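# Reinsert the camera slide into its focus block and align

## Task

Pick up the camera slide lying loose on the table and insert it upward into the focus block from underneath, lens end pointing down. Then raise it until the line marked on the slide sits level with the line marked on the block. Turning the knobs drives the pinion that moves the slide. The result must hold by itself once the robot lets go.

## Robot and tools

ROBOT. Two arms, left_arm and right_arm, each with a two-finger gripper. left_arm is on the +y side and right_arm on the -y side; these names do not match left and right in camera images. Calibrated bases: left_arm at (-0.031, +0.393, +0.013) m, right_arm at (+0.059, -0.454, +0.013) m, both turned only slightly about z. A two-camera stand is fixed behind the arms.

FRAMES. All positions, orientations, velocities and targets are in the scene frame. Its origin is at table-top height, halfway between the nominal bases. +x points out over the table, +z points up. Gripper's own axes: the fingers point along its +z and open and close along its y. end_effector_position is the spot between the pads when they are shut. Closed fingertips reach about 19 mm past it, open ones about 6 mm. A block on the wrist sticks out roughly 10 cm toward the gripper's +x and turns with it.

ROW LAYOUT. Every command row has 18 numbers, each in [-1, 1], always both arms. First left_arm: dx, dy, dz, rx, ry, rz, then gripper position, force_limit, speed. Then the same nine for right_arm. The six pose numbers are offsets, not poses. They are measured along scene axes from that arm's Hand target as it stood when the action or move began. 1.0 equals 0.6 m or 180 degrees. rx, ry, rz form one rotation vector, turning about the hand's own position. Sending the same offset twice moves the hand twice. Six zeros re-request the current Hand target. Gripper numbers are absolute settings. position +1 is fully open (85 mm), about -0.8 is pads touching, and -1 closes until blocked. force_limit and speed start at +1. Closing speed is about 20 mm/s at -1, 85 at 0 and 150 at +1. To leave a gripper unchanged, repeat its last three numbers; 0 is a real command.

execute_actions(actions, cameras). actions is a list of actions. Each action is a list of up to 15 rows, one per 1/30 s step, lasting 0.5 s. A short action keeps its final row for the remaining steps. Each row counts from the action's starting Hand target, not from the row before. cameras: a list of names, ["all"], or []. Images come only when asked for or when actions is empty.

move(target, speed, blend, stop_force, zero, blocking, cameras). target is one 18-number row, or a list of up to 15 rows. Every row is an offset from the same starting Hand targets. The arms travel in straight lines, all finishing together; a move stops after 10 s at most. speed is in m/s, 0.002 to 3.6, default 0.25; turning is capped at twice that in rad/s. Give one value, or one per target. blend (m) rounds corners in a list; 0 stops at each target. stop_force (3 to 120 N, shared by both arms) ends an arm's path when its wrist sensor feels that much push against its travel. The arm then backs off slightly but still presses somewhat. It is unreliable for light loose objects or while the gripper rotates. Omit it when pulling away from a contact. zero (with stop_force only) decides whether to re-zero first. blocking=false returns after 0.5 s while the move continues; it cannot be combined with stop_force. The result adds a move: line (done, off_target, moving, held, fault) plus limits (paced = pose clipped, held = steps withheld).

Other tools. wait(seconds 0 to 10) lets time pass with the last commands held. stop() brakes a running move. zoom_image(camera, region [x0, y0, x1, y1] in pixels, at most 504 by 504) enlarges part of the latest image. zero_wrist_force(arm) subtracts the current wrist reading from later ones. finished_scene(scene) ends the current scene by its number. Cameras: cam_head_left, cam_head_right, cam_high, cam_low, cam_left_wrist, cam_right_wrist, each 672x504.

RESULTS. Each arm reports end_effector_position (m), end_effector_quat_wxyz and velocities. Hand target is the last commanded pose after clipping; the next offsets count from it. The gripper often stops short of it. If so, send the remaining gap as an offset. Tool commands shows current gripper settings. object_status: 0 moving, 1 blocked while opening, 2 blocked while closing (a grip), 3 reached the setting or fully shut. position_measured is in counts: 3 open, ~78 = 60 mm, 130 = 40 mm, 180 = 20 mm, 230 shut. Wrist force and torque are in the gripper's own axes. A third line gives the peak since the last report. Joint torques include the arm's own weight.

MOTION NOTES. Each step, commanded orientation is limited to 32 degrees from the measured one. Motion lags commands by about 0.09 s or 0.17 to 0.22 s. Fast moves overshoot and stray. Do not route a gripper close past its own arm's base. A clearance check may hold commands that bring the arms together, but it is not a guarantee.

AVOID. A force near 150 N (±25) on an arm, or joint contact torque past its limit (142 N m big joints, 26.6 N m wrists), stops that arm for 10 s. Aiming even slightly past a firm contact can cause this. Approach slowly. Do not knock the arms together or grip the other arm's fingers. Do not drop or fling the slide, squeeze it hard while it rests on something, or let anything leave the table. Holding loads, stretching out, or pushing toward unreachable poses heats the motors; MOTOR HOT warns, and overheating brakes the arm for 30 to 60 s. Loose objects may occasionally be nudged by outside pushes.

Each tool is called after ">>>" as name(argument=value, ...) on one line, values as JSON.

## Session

>>> execute_actions(actions=[])

>>> zoom_image(camera="cam_head_right", region=[280, 130, 480, 330])

Scene clock: 0.00 s.
left_arm: end_effector_position=(+0.4637, +0.6062, +0.1983) position_measured=3 object_status=3 end_effector_quat_wxyz=(-0.081, +0.446, +0.891, -0.005) | right_arm: end_effector_position=(+0.8096, -0.2703, +0.3547) position_measured=3 object_status=3 end_effector_quat_wxyz=(+0.260, +0.757, -0.203, +0.564)
Joint positions: left_arm=[0.064 -1.376 1.704 -1.758 -1.491 1.04] | right_arm=[3.89 -2.074 -1.544 -0.622 0.259 -2.228]
Joint velocities: within noise
Joint torques (N m): no reading
Wrist force (N): no reading
Wrist torque (N m): no reading
Wrist force, peak (N): no reading
Hand target: left_arm +0.4637, +0.6062, +0.1983; -0.081, +0.446, +0.891, -0.005 | right_arm +0.8096, -0.2703, +0.3547; +0.260, +0.757, -0.203, +0.564
Tool commands: left_gripper/position=+1.0 left_gripper/force_limit=+1.0 left_gripper/speed=+1.0 right_gripper/position=+1.0 right_gripper/force_limit=+1.0 right_gripper/speed=+1.0

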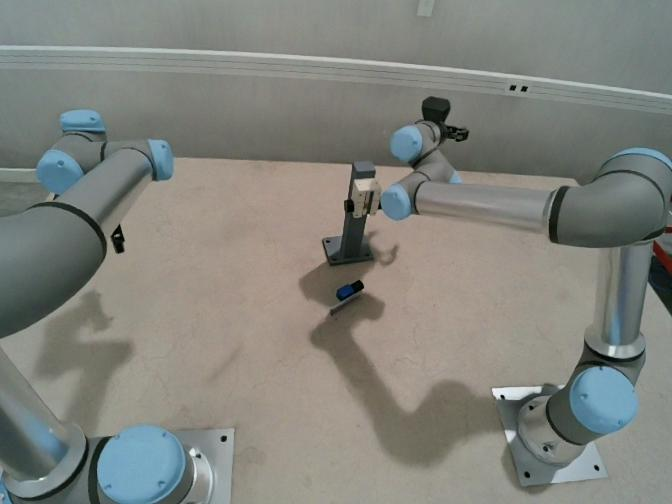

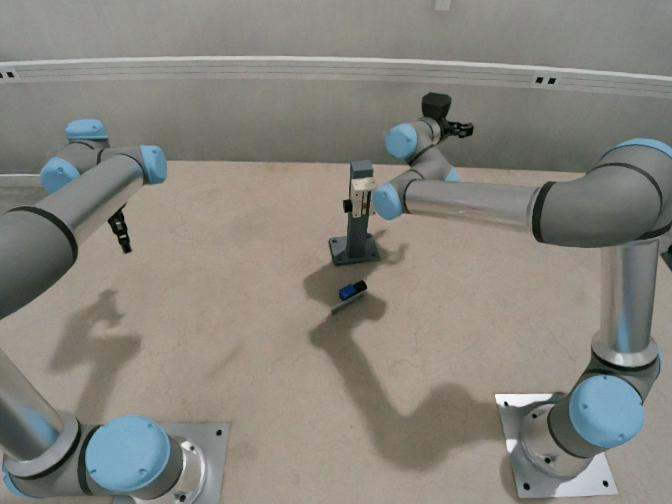

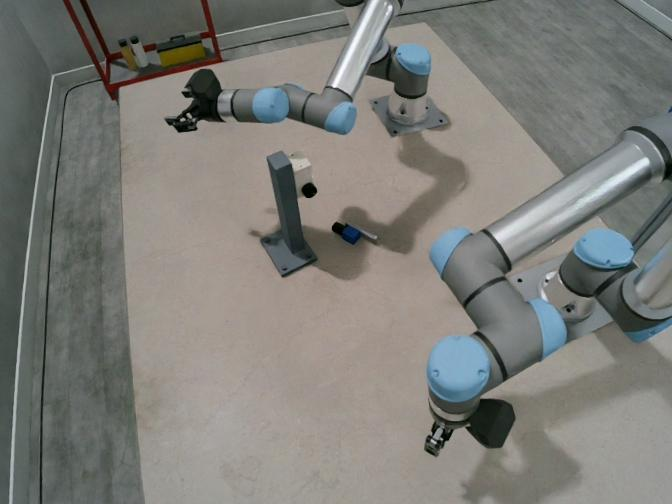

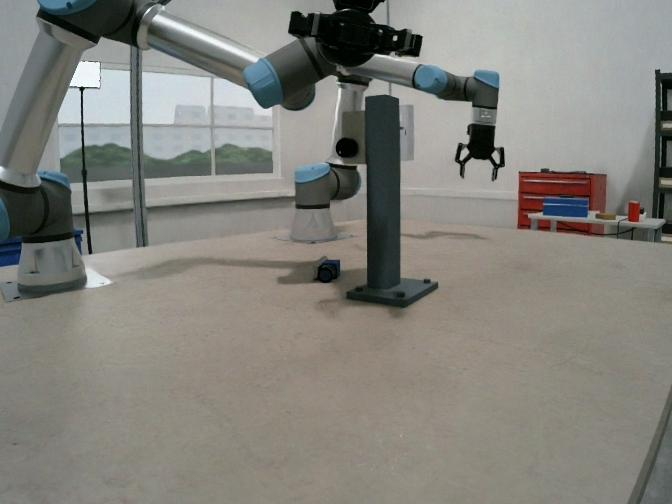

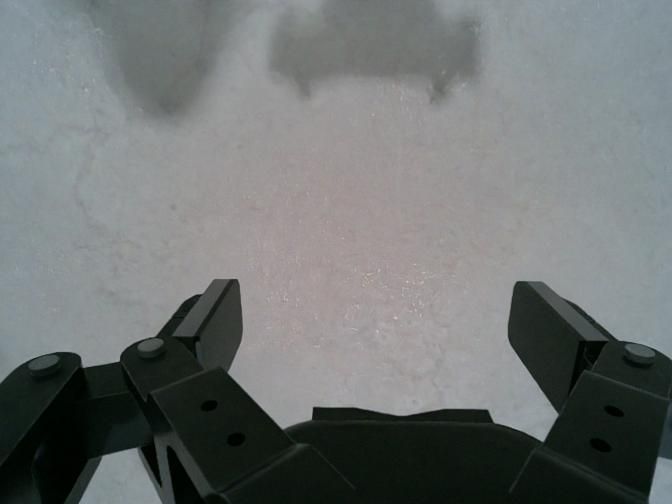

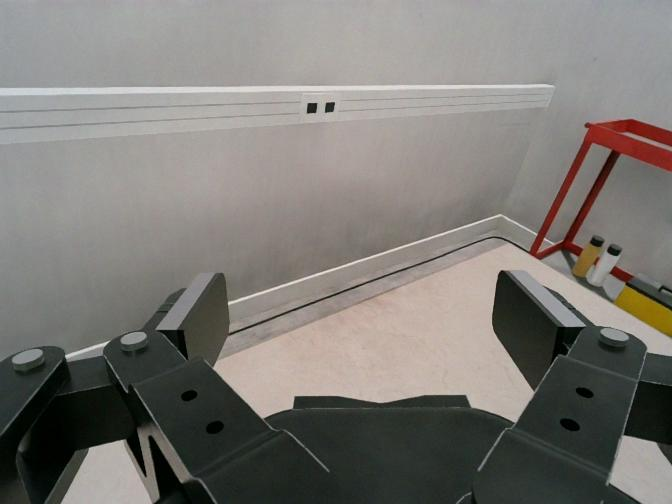

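Scaled by 2.520 from the camera's 672x504 image, which has a finer 960x720 frame.

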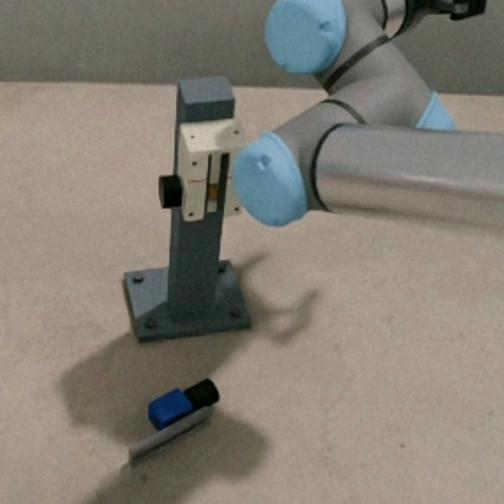

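>>> move(target=[-0.273,-0.943,0.17,-0.0745,-0.208,0.291,1,1,1,0,-0.3,0.3,0,0,0,1,1,1], speed=0.35, cameras=["all"])

>>> zoom_image(camera="cam_left_wrist", region=[180, 40, 480, 340])

>>> zoom_image(camera="cam_high", region=[250, 140, 400, 290])

>>> zoom_image(camera="cam_low", region=[270, 90, 450, 310])

Scene clock: 4.30 s.
left_arm: end_effector_position=(+0.2999, +0.0405, +0.3003) position_measured=3 object_status=3 end_effector_quat_wxyz=(+0.259, +0.000, +0.966, +0.000) end_effector_velocity=(+0.001, +0.000, -0.001) end_effector_angular_velocity=(+0.001, -0.004, +0.005) | right_arm: end_effector_position=(+0.8096, -0.4503, +0.5347) position_measured=3 object_status=3 end_effector_quat_wxyz=(+0.260, +0.757, -0.203, +0.564)
Joint positions: left_arm=[-1.438 -1.808 2.003 -1.873 -1.057 -1.357] | right_arm=[3.65 -1.871 -1.453 -0.405 0.424 -2.768]
Joint velocities: left_arm=[-0.001 0.002 0.001 0 0.004 -0.006] | right_arm=[within noise]
Joint torques (N m): left_arm=[-11.7 -8.87 -28.71 -3.92 2.47 -2] | right_arm=[3.64 31.92 15.73 3.56 -3.29 0.3]
Wrist force (N): left_arm=[-1.4 -0.1 1.7] | right_arm=[-0.6 0.6 -0.1]
Wrist torque (N m): left_arm=[0.05 0.17 0.26] | right_arm=[0.10 0.08 -0.15]
Wrist force, peak (N): left_arm=[0.3 -3.8 0.6] | right_arm=[-1.7 -1.1 -0.7]
Hand target: left_arm +0.2999, +0.0404, +0.3003; +0.259, +0.000, +0.966, +0.000 | right_arm +0.8096, -0.4503, +0.5347; +0.260, +0.757, -0.203, +0.564
Off the commanded pose: left_arm 0.000 m, 0 deg | right_arm 0.000 m, 0 deg.
move: done

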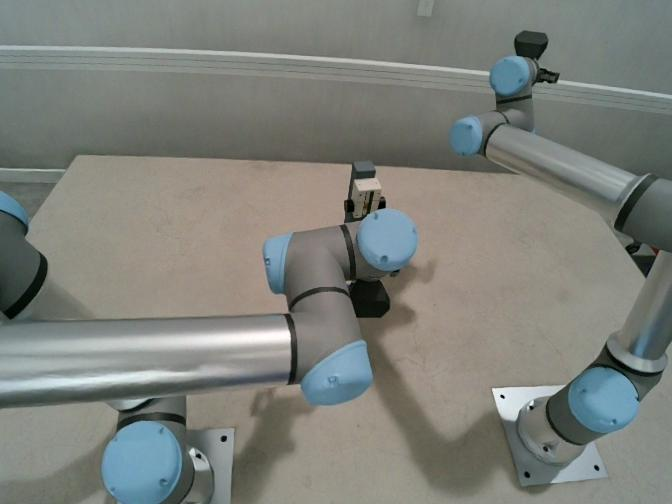

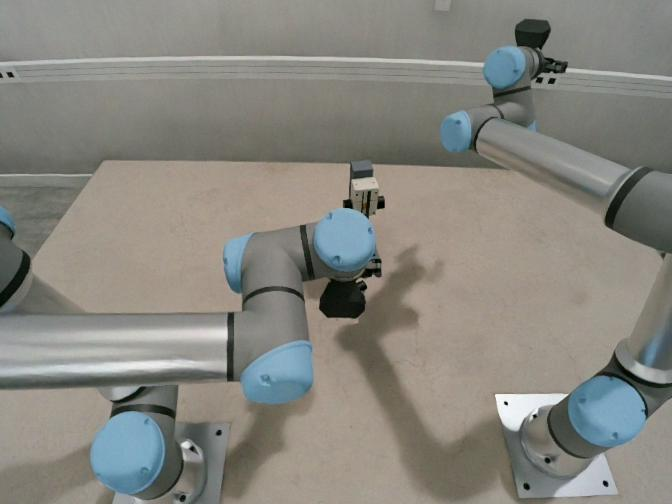

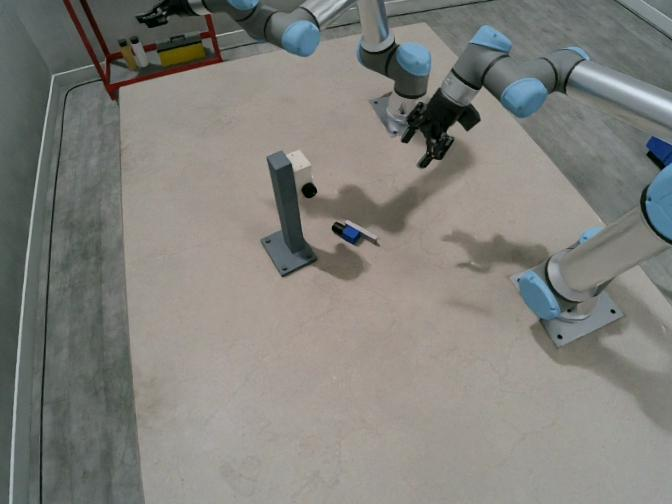

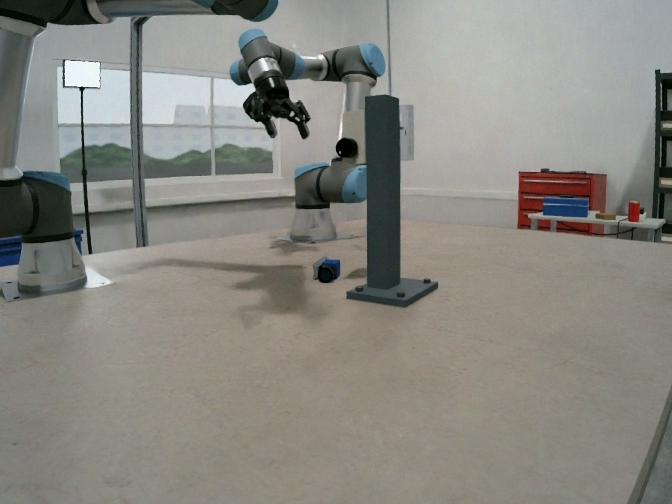

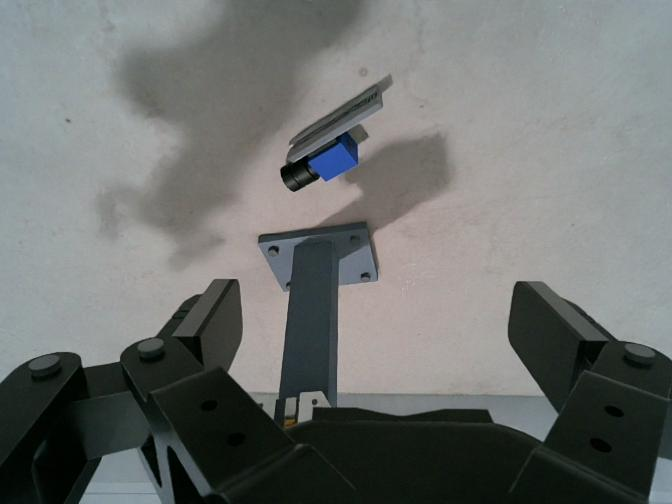

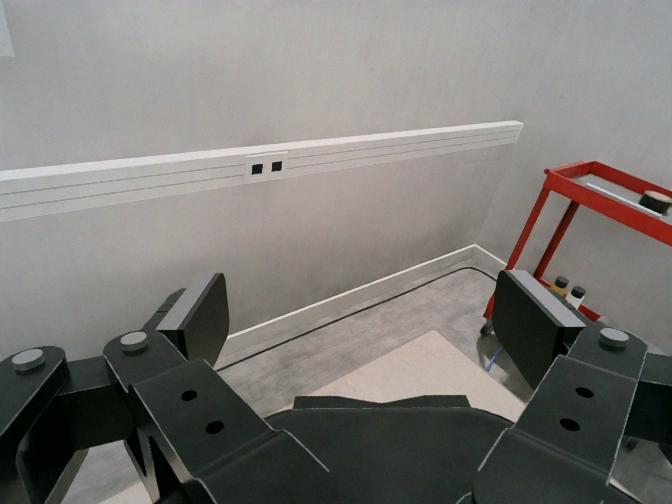

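Scaled by 1.680 from the camera's 672x504 image, which has a finer 960x720 frame.

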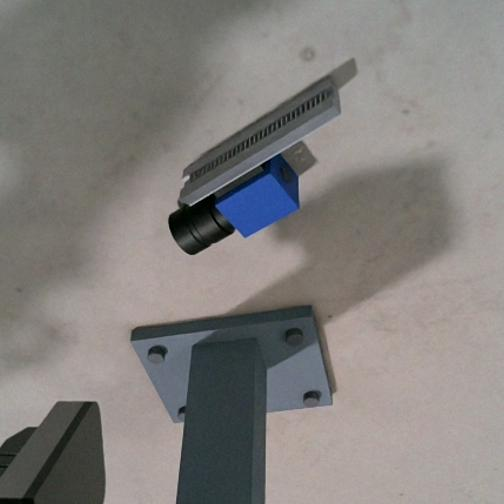

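Scaled by 3.360 from the camera's 672x504 image, which has a finer 960x720 frame.

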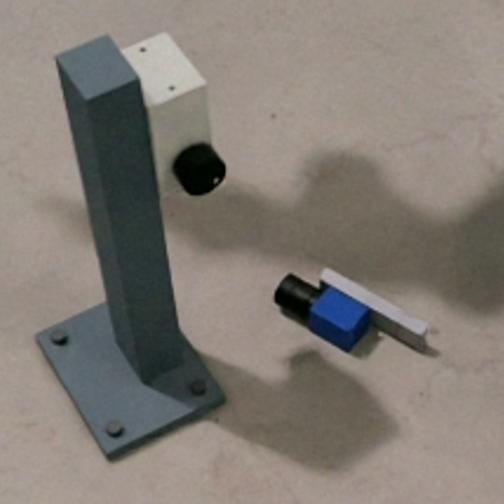

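Scaled by 2.291 from the camera's 672x504 image, which has a finer 960x720 frame.

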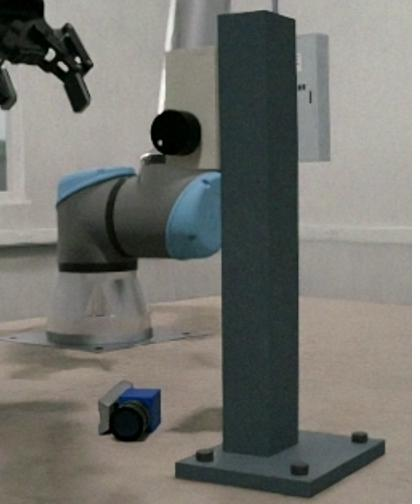

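>>> move(target=[0.233,-0.05,-0.067,0.0627,0.159,-0.2336,1,1,1,-0.35,0.217,-0.058,0.4167,0.1537,-0.28,1,1,1], speed=0.4, cameras=["cam_left_wrist","cam_head_right","cam_high"])

>>> zoom_image(camera="cam_left_wrist", region=[180, 60, 500, 380])

Scene clock: 13.13 s.
left_arm: end_effector_position=(+0.4398, +0.0105, +0.2602) position_measured=3 object_status=3 end_effector_quat_wxyz=(+0.000, +0.367, +0.930, +0.000) | right_arm: end_effector_position=(+0.5997, -0.3202, +0.4999) position_measured=3 object_status=3 end_effector_quat_wxyz=(+0.000, +0.707, -0.707, +0.000)
Joint positions: left_arm=[-0.958 -1.318 1.497 -1.749 -1.57 -0.153] | right_arm=[3.618 -1.774 -0.933 -2.006 1.57 -1.086]
Joint torques (N m): left_arm=[-12.92 -36.53 -19.28 -4.37 1.13 1.8] | right_arm=[7.55 30.12 30.68 1.97 2.17 0.19]
Wrist force (N): left_arm=[-0.7 0.3 0.2] | right_arm=[0.2 1.8 0.6]
Wrist torque (N m): left_arm=[0.07 0.10 0.04] | right_arm=[0.14 -0.42 0.25]
Wrist force, peak (N): left_arm=[-1.5 -0.4 1.8] | right_arm=[0.3 2.5 0.6]
Hand target: left_arm +0.4397, +0.0104, +0.2601; +0.000, +0.367, +0.930, +0.000 | right_arm +0.5996, -0.3201, +0.4999; +0.000, +0.707, -0.707, +0.000
Off the commanded pose: left_arm 0.000 m, 0 deg | right_arm 0.000 m, 0 deg.
move: done
Images, in order (width x height): cam_head_right 672x504, cam_high 672x504, cam_left_wrist 672x504.

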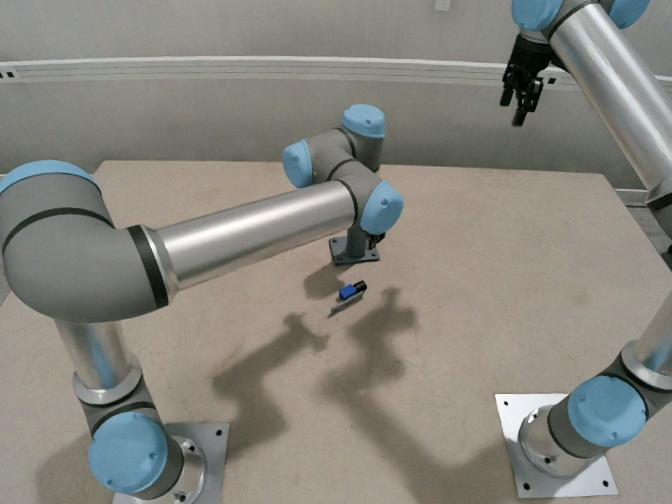

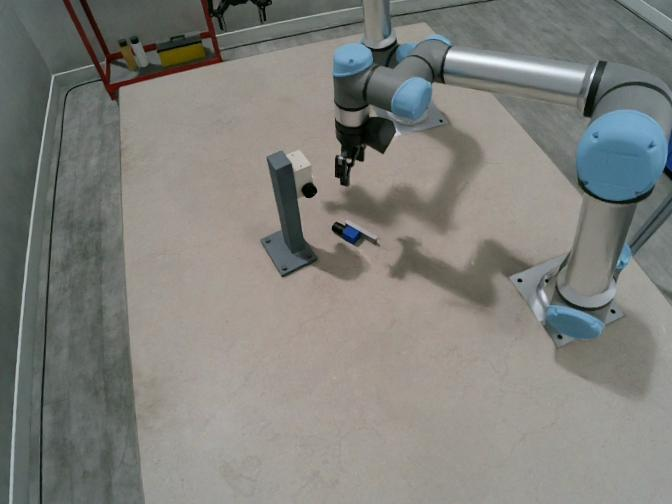

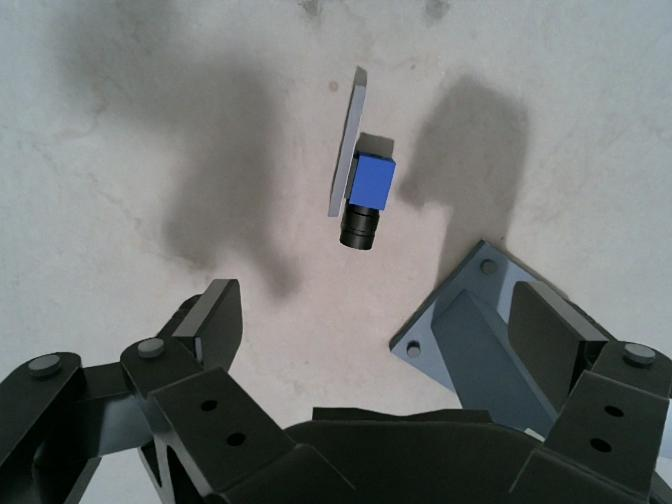

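Scaled by 1.575 from the camera's 672x504 image, which has a finer 960x720 frame.

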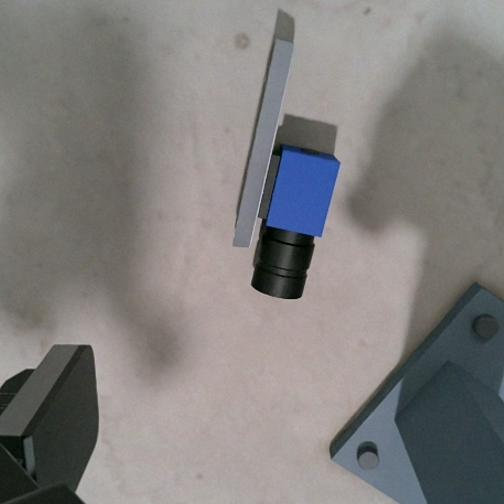

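>>> move(target=[0.0688,-0.0432,-0.3,0,0,-0.0583,0.4,0,1,0,0,0,0,0,0,1,1,1], speed=0.25, cameras=["cam_left_wrist","cam_low","cam_high"])

>>> zoom_image(camera="cam_high", region=[250, 140, 400, 290])

Scene clock: 18.17 s.
left_arm: end_effector_position=(+0.4810, -0.0154, +0.0802) position_measured=78 object_status=3 end_effector_quat_wxyz=(+0.000, +0.450, +0.893, +0.000) | right_arm: end_effector_position=(+0.5996, -0.3201, +0.4999) position_measured=3 object_status=3 end_effector_quat_wxyz=(+0.000, +0.707, -0.707, +0.000)
Joint positions: left_arm=[-0.932 -1.056 1.615 -2.129 -1.57 0.056] | right_arm=[3.618 -1.774 -0.933 -2.006 1.57 -1.086]
Joint torques (N m): left_arm=[-11.79 -39.09 -30.87 -4.68 -1.38 0.79] | right_arm=[7.94 24.56 22.72 3.01 1.84 1.67]
Wrist force (N): left_arm=[-0.7 -0.2 0.3] | right_arm=[0.5 1.6 0.7]
Wrist torque (N m): left_arm=[-0.03 0.07 0.02] | right_arm=[0.12 -0.46 0.25]
Wrist force, peak (N): left_arm=[-1.7 0.0 3.3] | right_arm=[0.6 2.0 0.7]
Hand target: left_arm +0.4810, -0.0155, +0.0801; +0.000, +0.450, +0.893, +0.000 | right_arm +0.5996, -0.3201, +0.4999; +0.000, +0.707, -0.707, +0.000
Off the commanded pose: left_arm 0.000 m, 0 deg | right_arm 0.000 m, 0 deg.
move: done
Images, in order (width x height): cam_high 672x504, cam_low 672x504, cam_left_wrist 672x504.

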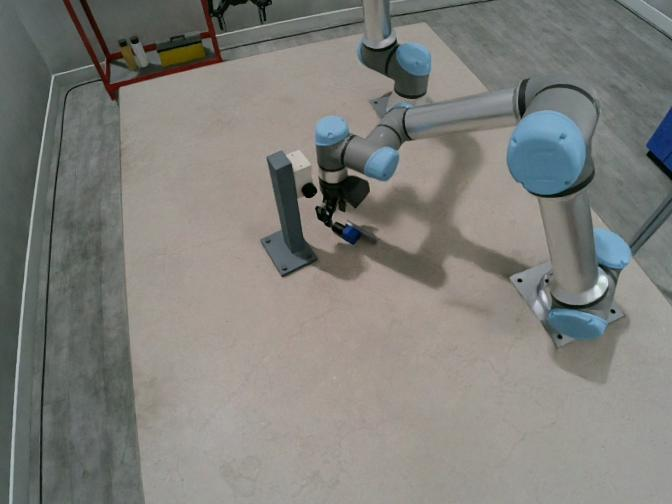

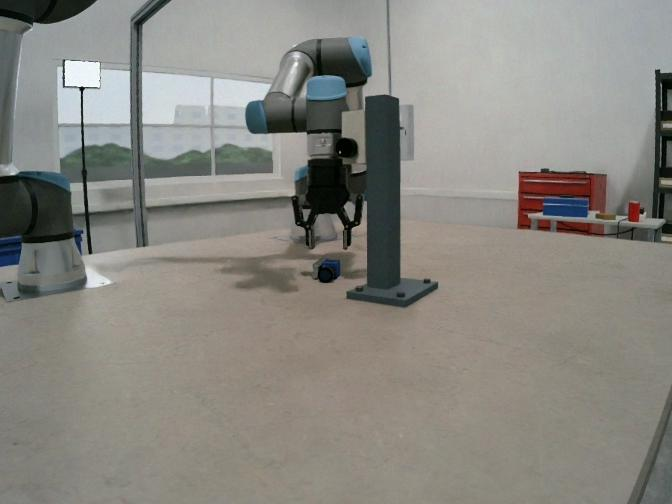

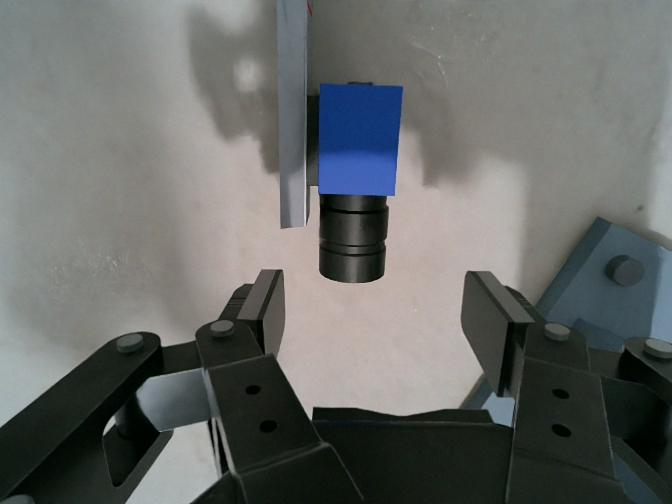

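Scaled by 3.360 from the camera's 672x504 image, which has a finer 960x720 frame.

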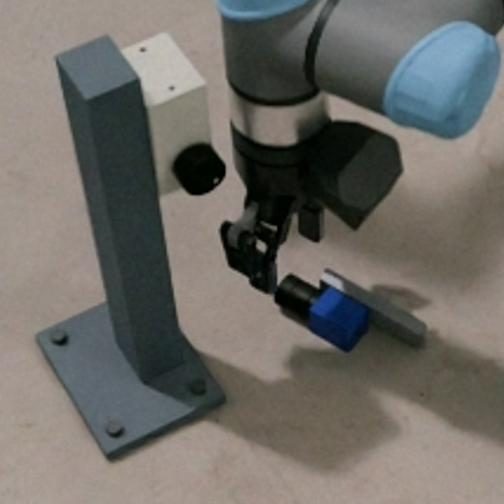

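>>> move(target=[[-0.0013,-0.0093,-0.1,0,0,0,0.4,0,1,0,0,0,0,0,0,1,1,1],[-0.0013,-0.0093,-0.1,0,0,0,-1,0,-1,0,0,0,0,0,0,1,1,1],[-0.0013,-0.0093,0.03,0,0,0,-1,0,-1,0,0,0,0,0,0,1,1,1]], speed=0.1, cameras=["cam_left_wrist","cam_low","cam_high"])

>>> zoom_image(camera="cam_high", region=[250, 140, 400, 290])

Scene clock: 23.90 s.
left_arm: end_effector_position=(+0.4802, -0.0212, +0.0982) position_measured=159 object_status=2 end_effector_quat_wxyz=(+0.000, +0.450, +0.893, +0.000) | right_arm: end_effector_position=(+0.5996, -0.3201, +0.4999) position_measured=3 object_status=3 end_effector_quat_wxyz=(+0.000, +0.707, -0.707, +0.000)
Joint positions: left_arm=[-0.939 -1.072 1.587 -2.086 -1.57 0.049] | right_arm=[3.618 -1.774 -0.933 -2.006 1.57 -1.086]
Joint torques (N m): left_arm=[12.09 -47.2 -12.06 -4.12 0.95 0.55] | right_arm=[7.32 24.61 23.65 1.92 1.7 1.18]
Wrist force (N): left_arm=[-0.8 -0.2 4.2] | right_arm=[0.6 1.7 0.4]
Wrist torque (N m): left_arm=[-0.10 -0.10 0.02] | right_arm=[0.13 -0.48 0.25]
Wrist force, peak (N): left_arm=[-0.5 -0.3 6.0] | right_arm=[0.9 2.0 0.5]
Hand target: left_arm +0.4802, -0.0211, +0.0981; +0.000, +0.450, +0.893, +0.000 | right_arm +0.5996, -0.3201, +0.4999; +0.000, +0.707, -0.707, +0.000
Off the commanded pose: left_arm 0.000 m, 0 deg | right_arm 0.000 m, 0 deg.
move: done
Images, in order (width x height): cam_high 672x504, cam_low 672x504, cam_left_wrist 672x504.

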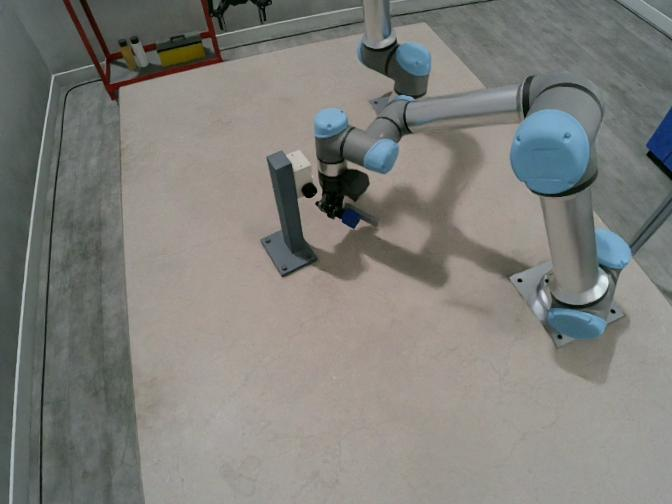

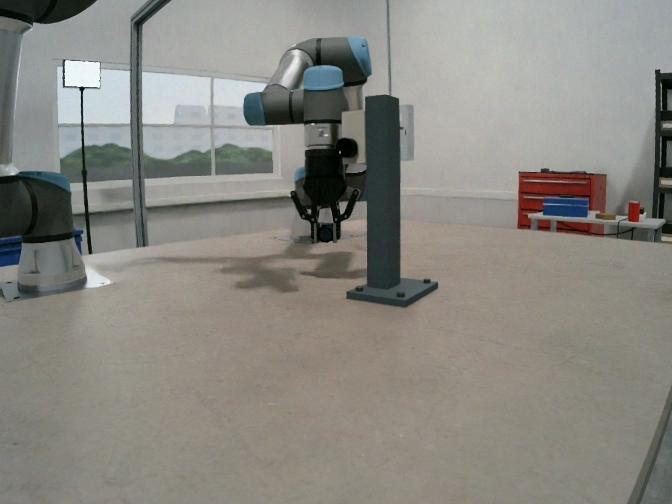

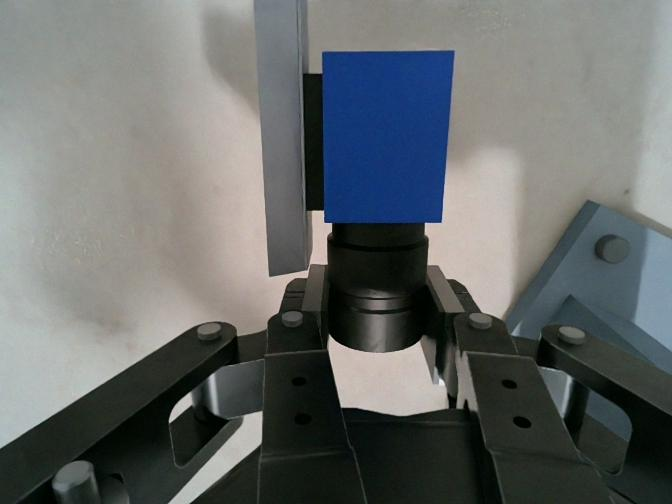

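Scaled by 3.360 from the camera's 672x504 image, which has a finer 960x720 frame.

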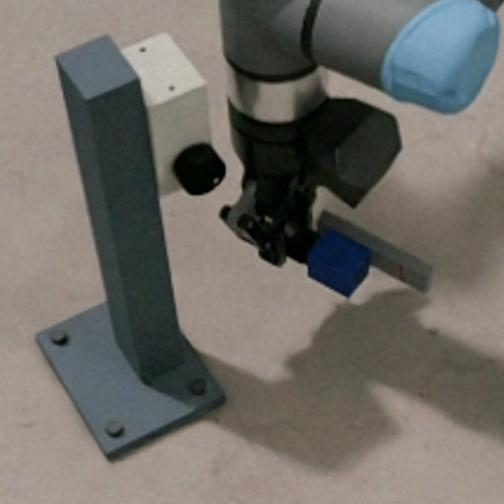

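>>> move(target=[[-0.083,-0.017,0.09,0,0,0,-1,0,-1,0,0,0,0,0,0,1,1,1],[-0.083,-0.017,0.09,0.2149,-0.2903,0,-1,0,-1,0,0,0,0,0,0,1,1,1],[-0.083,-0.017,-0.085,0.2149,-0.2903,0,-1,0,-1,0,0,0,0,0,0,1,1,1]], speed=[0.25,0.35,0.15], cameras=["cam_left_wrist","cam_low","cam_high","cam_head_left"])

>>> zoom_image(camera="cam_high", region=[270, 140, 420, 290])

>>> zoom_image(camera="cam_low", region=[200, 160, 400, 310])

Scene clock: 31.33 s.
left_arm: end_effector_position=(+0.4304, -0.0313, +0.0472) position_measured=159 object_status=2 end_effector_quat_wxyz=(+0.242, +0.380, +0.753, +0.480) | right_arm: end_effector_position=(+0.5996, -0.3201, +0.4999) position_measured=3 object_status=3 end_effector_quat_wxyz=(+0.000, +0.707, -0.707, +0.000)
Joint positions: left_arm=[-1.386 -0.891 1.709 -1.693 -0.582 -0.784] | right_arm=[3.618 -1.774 -0.933 -2.006 1.57 -1.086]
Joint torques (N m): left_arm=[14.69 -42.13 -33.09 -0.42 2.92 -0.06] | right_arm=[6.53 24.68 23.72 1.45 1.54 0.91]
Wrist force (N): left_arm=[-1.1 -3.4 1.0] | right_arm=[0.5 1.8 0.3]
Wrist torque (N m): left_arm=[0.12 0.13 -0.42] | right_arm=[0.16 -0.46 0.25]
Wrist force, peak (N): left_arm=[-1.8 1.7 6.7] | right_arm=[0.7 2.1 0.6]
Hand target: left_arm +0.4304, -0.0313, +0.0471; +0.242, +0.380, +0.753, +0.480 | right_arm +0.5996, -0.3201, +0.4999; +0.000, +0.707, -0.707, +0.000
Off the commanded pose: left_arm 0.000 m, 0 deg | right_arm 0.000 m, 0 deg.
move: done
Images, in order (width x height): cam_head_left 672x504, cam_high 672x504, cam_low 672x504, cam_left_wrist 672x504.

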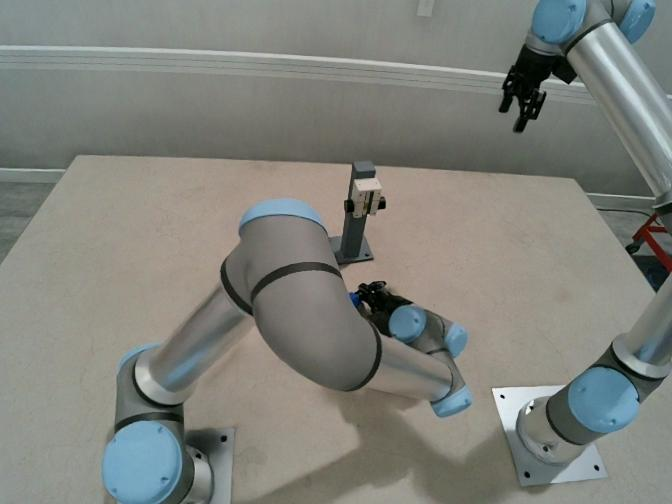

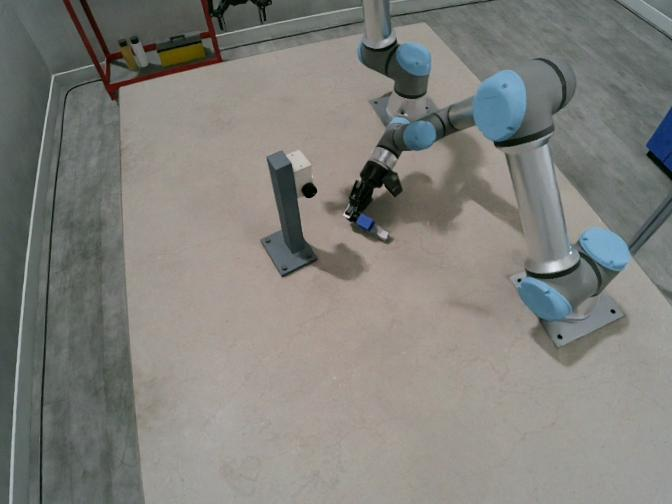

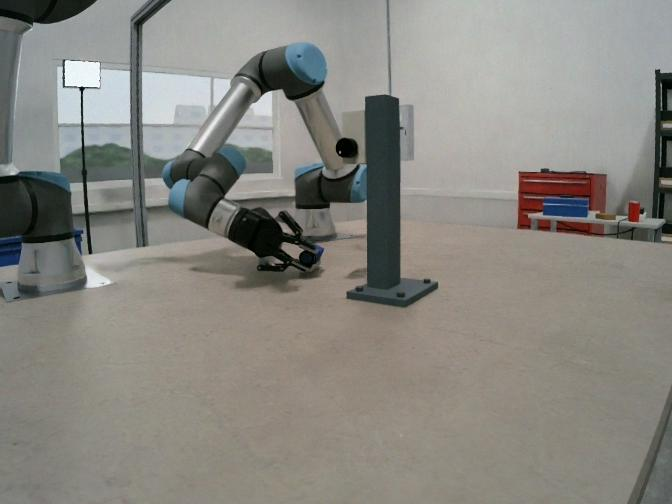

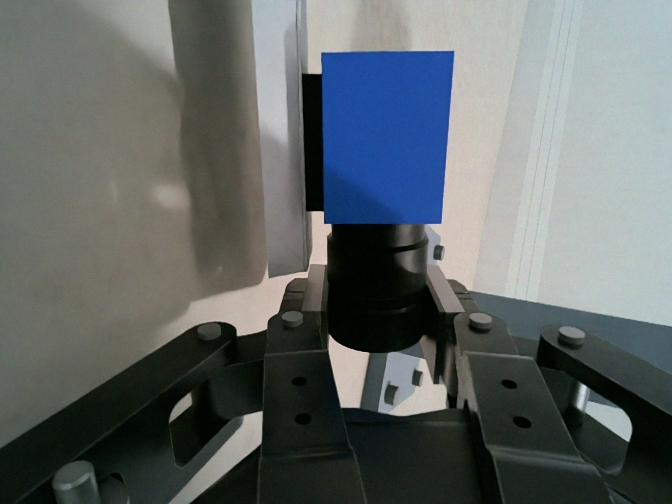

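Scaled by 3.360 from the camera's 672x504 image, which has a finer 960x720 frame.

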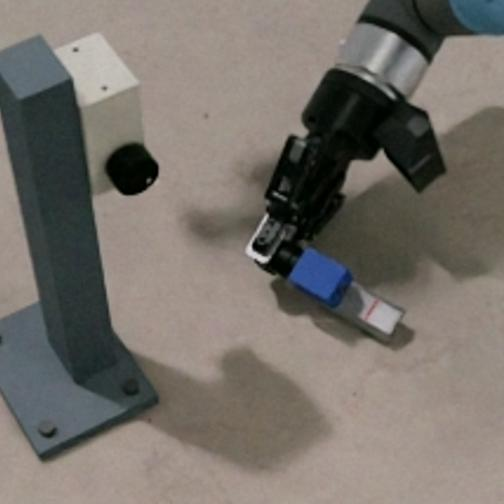

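Scaled by 2.520 from the camera's 672x504 image, which has a finer 960x720 frame.

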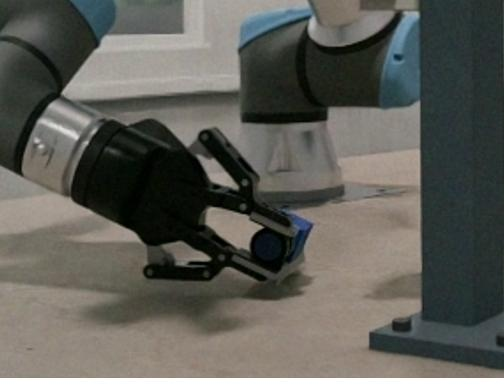

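>>> move(target=[0,0,-0.03,0,0,0,-1,0,-1,0,0,0,0,0,0,1,1,1], speed=0.02, stop_force=5, cameras=["cam_low"])

>>> zoom_image(camera="cam_low", region=[200, 160, 400, 310])

Scene clock: 33.10 s.
left_arm: end_effector_position=(+0.4304, -0.0312, +0.0363) position_measured=159 object_status=2 end_effector_quat_wxyz=(+0.242, +0.380, +0.753, +0.480) | right_arm: end_effector_position=(+0.5996, -0.3201, +0.4999) position_measured=3 object_status=3 end_effector_quat_wxyz=(+0.000, +0.707, -0.707, +0.000)
Joint positions: left_arm=[-1.386 -0.872 1.712 -1.715 -0.582 -0.784] | right_arm=[3.618 -1.774 -0.933 -2.006 1.57 -1.086]
Joint torques (N m): left_arm=[13.25 -47.49 -27.49 2.01 0.91 -1.13] | right_arm=[6.44 25.38 25.76 1.84 1.59 0.77]
Wrist force (N): left_arm=[-1.5 0.5 -1.3] | right_arm=[0.3 1.6 0.6]
Wrist torque (N m): left_arm=[0.09 0.29 -0.14] | right_arm=[0.11 -0.43 0.25]
Wrist force, peak (N): left_arm=[-0.8 19.9 -8.9] | right_arm=[0.5 1.9 0.7]
Hand target: left_arm +0.4304, -0.0313, +0.0363; +0.242, +0.380, +0.753, +0.480 (not the last commanded pose) | right_arm +0.5996, -0.3201, +0.4999; +0.000, +0.707, -0.707, +0.000
Off the commanded pose: left_arm 0.007 m, 0 deg | right_arm 0.000 m, 0 deg.
move: contact (left_arm)
Images, in order (width x height): cam_low 672x504.

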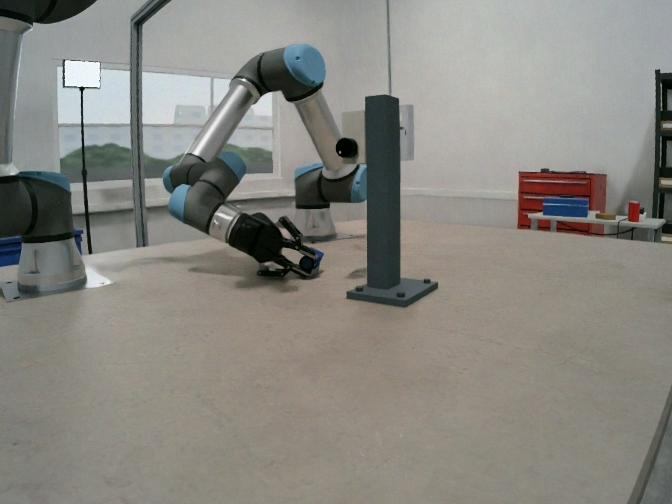

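Scaled by 2.520 from the camera's 672x504 image, which has a finer 960x720 frame.

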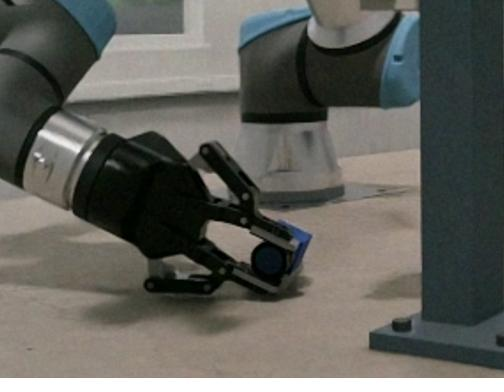

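>>> move(target=[[0,0,0,0,0,0,-0.13,0,-1,0,0,0,0,0,0,1,1,1],[-0.024,-0.018,0.014,0,0,0,-0.13,0,-1,0,0,0,0,0,0,1,1,1]], speed=0.05, cameras=["cam_low","cam_high"])

>>> zoom_image(camera="cam_low", region=[200, 160, 400, 310])

>>> zoom_image(camera="cam_high", region=[270, 140, 420, 290])

Scene clock: 35.53 s.
left_arm: end_effector_position=(+0.4159, -0.0424, +0.0449) position_measured=145 object_status=3 end_effector_quat_wxyz=(+0.242, +0.380, +0.753, +0.480) | right_arm: end_effector_position=(+0.5996, -0.3201, +0.4999) position_measured=3 object_status=3 end_effector_quat_wxyz=(+0.000, +0.707, -0.707, +0.000)
Joint positions: left_arm=[-1.413 -0.881 1.69 -1.654 -0.6 -0.82] | right_arm=[3.618 -1.774 -0.933 -2.006 1.57 -1.086]
Joint torques (N m): left_arm=[14.81 -42.62 -4.53 -3.74 3.34 2.11] | right_arm=[7.29 24.12 27.19 1.71 1.44 0.58]
Wrist force (N): left_arm=[-1.0 -2.2 0.4] | right_arm=[0.5 1.5 0.4]
Wrist torque (N m): left_arm=[0.08 0.25 -0.24] | right_arm=[0.11 -0.46 0.25]
Wrist force, peak (N): left_arm=[-0.9 -2.4 1.4] | right_arm=[0.6 2.1 0.2]
Hand target: left_arm +0.4160, -0.0421, +0.0447; +0.242, +0.380, +0.753, +0.480 | right_arm +0.5996, -0.3201, +0.4999; +0.000, +0.707, -0.707, +0.000
Off the commanded pose: left_arm 0.000 m, 0 deg | right_arm 0.000 m, 0 deg.
move: done
Images, in order (width x height): cam_high 672x504, cam_low 672x504.

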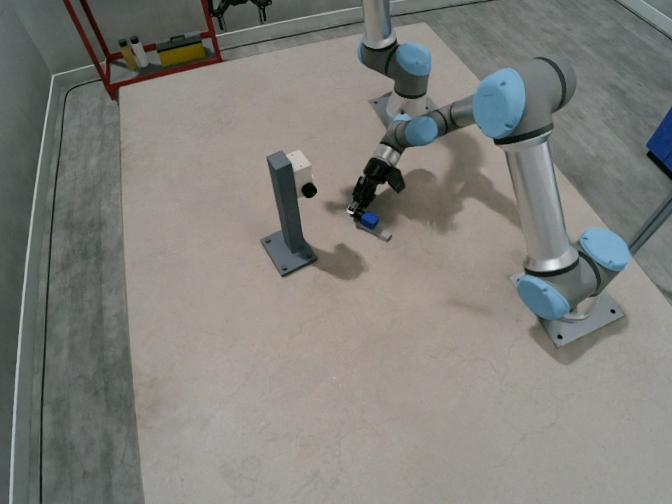

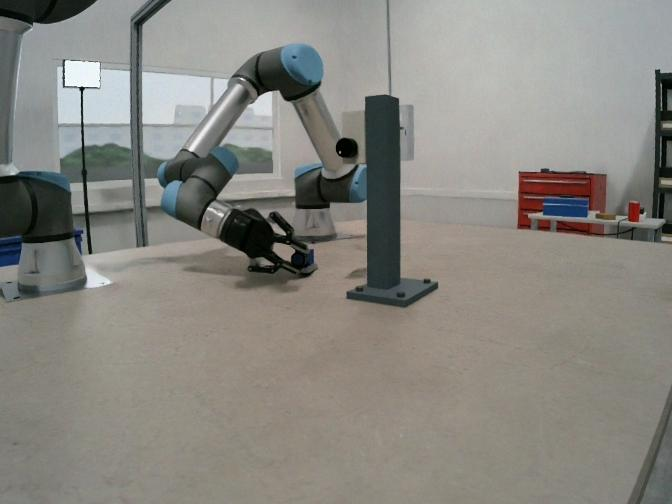

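Scaled by 2.520 from the camera's 672x504 image, which has a finer 960x720 frame.

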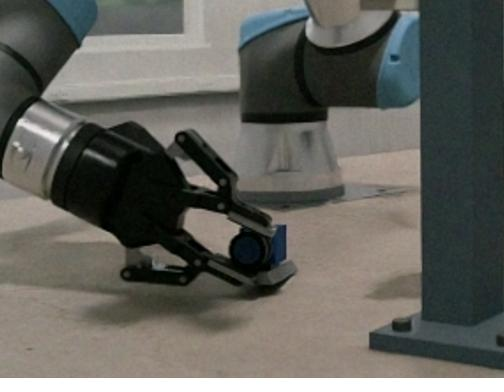

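Scaled by 3.360 from the camera's 672x504 image, which has a finer 960x720 frame.

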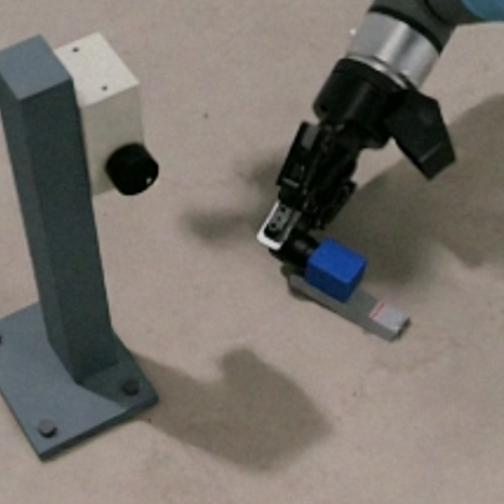

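>>> move(target=[[-0.07,-0.052,0.03,0,0,0,-0.13,0,-1,0,0,0,0,0,0,1,1,1],[-0.14,-0.104,0.15,0,0,0,-0.13,0,-1,0,0,0,0,0,0,1,1,1]], speed=0.08, cameras=["cam_low","cam_high","cam_left_wrist"])

>>> zoom_image(camera="cam_low", region=[200, 160, 400, 310])

>>> zoom_image(camera="cam_high", region=[270, 140, 420, 290])

Scene clock: 38.90 s.
left_arm: end_effector_position=(+0.3319, -0.1046, +0.1348) position_measured=145 object_status=3 end_effector_quat_wxyz=(+0.242, +0.380, +0.753, +0.480) | right_arm: end_effector_position=(+0.5996, -0.3201, +0.4999) position_measured=3 object_status=3 end_effector_quat_wxyz=(+0.000, +0.707, -0.707, +0.000)
Joint positions: left_arm=[-1.558 -0.954 1.498 -1.255 -0.704 -0.989] | right_arm=[3.618 -1.774 -0.933 -2.006 1.57 -1.086]
Joint torques (N m): left_arm=[14.86 -40.74 -7.62 -1.89 2.45 2.16] | right_arm=[7.24 24.51 26.3 1.59 1.4 0.35]
Wrist force (N): left_arm=[-1.4 -0.2 -0.6] | right_arm=[0.4 1.8 0.4]
Wrist torque (N m): left_arm=[0.11 0.35 -0.19] | right_arm=[0.15 -0.44 0.26]
Wrist force, peak (N): left_arm=[-1.9 -2.1 0.8] | right_arm=[0.8 2.0 0.5]
Hand target: left_arm +0.3320, -0.1045, +0.1347; +0.242, +0.380, +0.753, +0.480 | right_arm +0.5996, -0.3201, +0.4999; +0.000, +0.707, -0.707, +0.000
Off the commanded pose: left_arm 0.000 m, 0 deg | right_arm 0.000 m, 0 deg.
move: done
Images, in order (width x height): cam_high 672x504, cam_low 672x504, cam_left_wrist 672x504.

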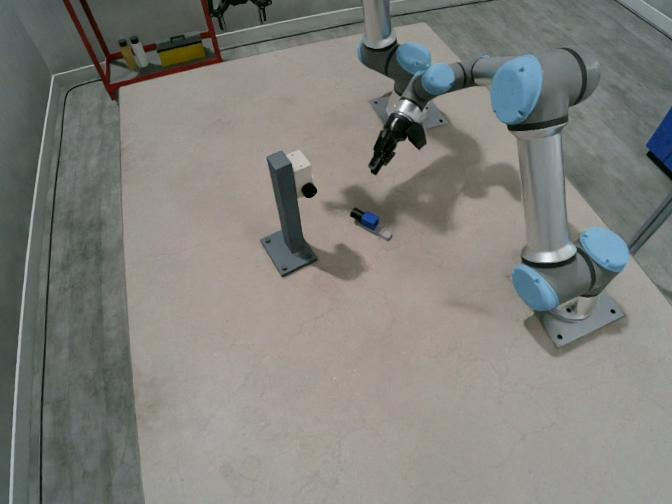

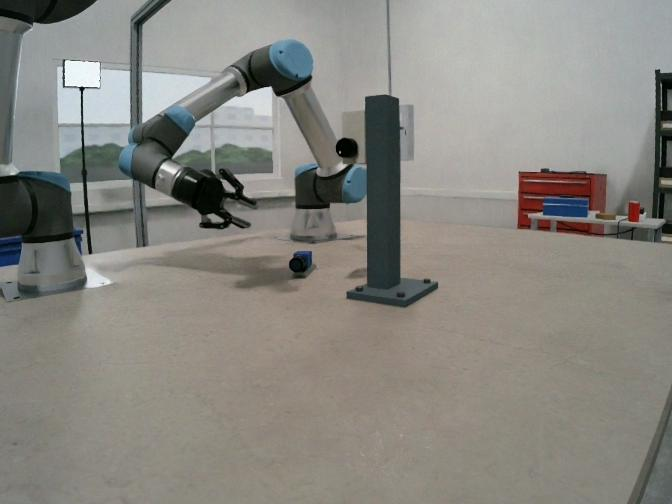

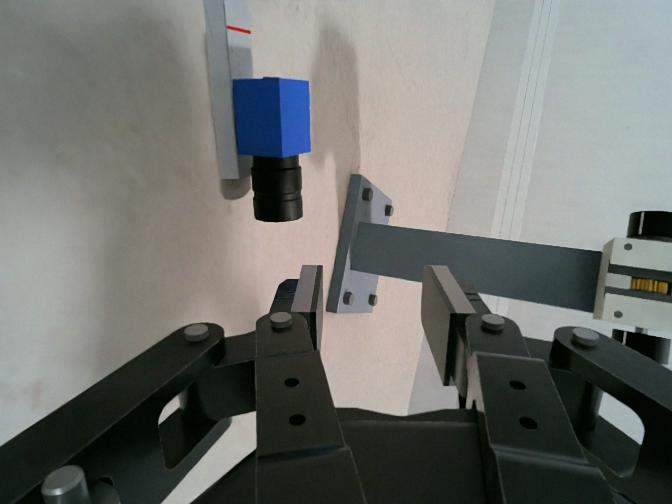

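Scaled by 2.520 from the camera's 672x504 image, which has a finer 960x720 frame.

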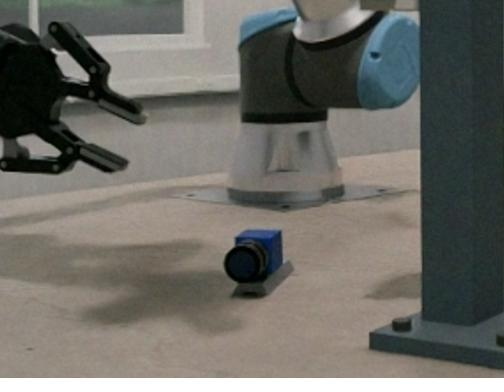

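Scaled by 3.360 from the camera's 672x504 image, which has a finer 960x720 frame.

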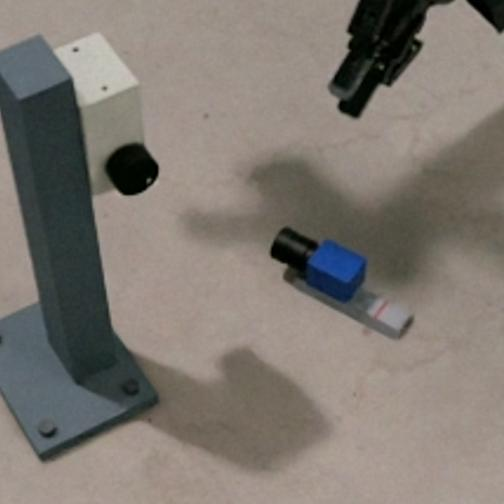

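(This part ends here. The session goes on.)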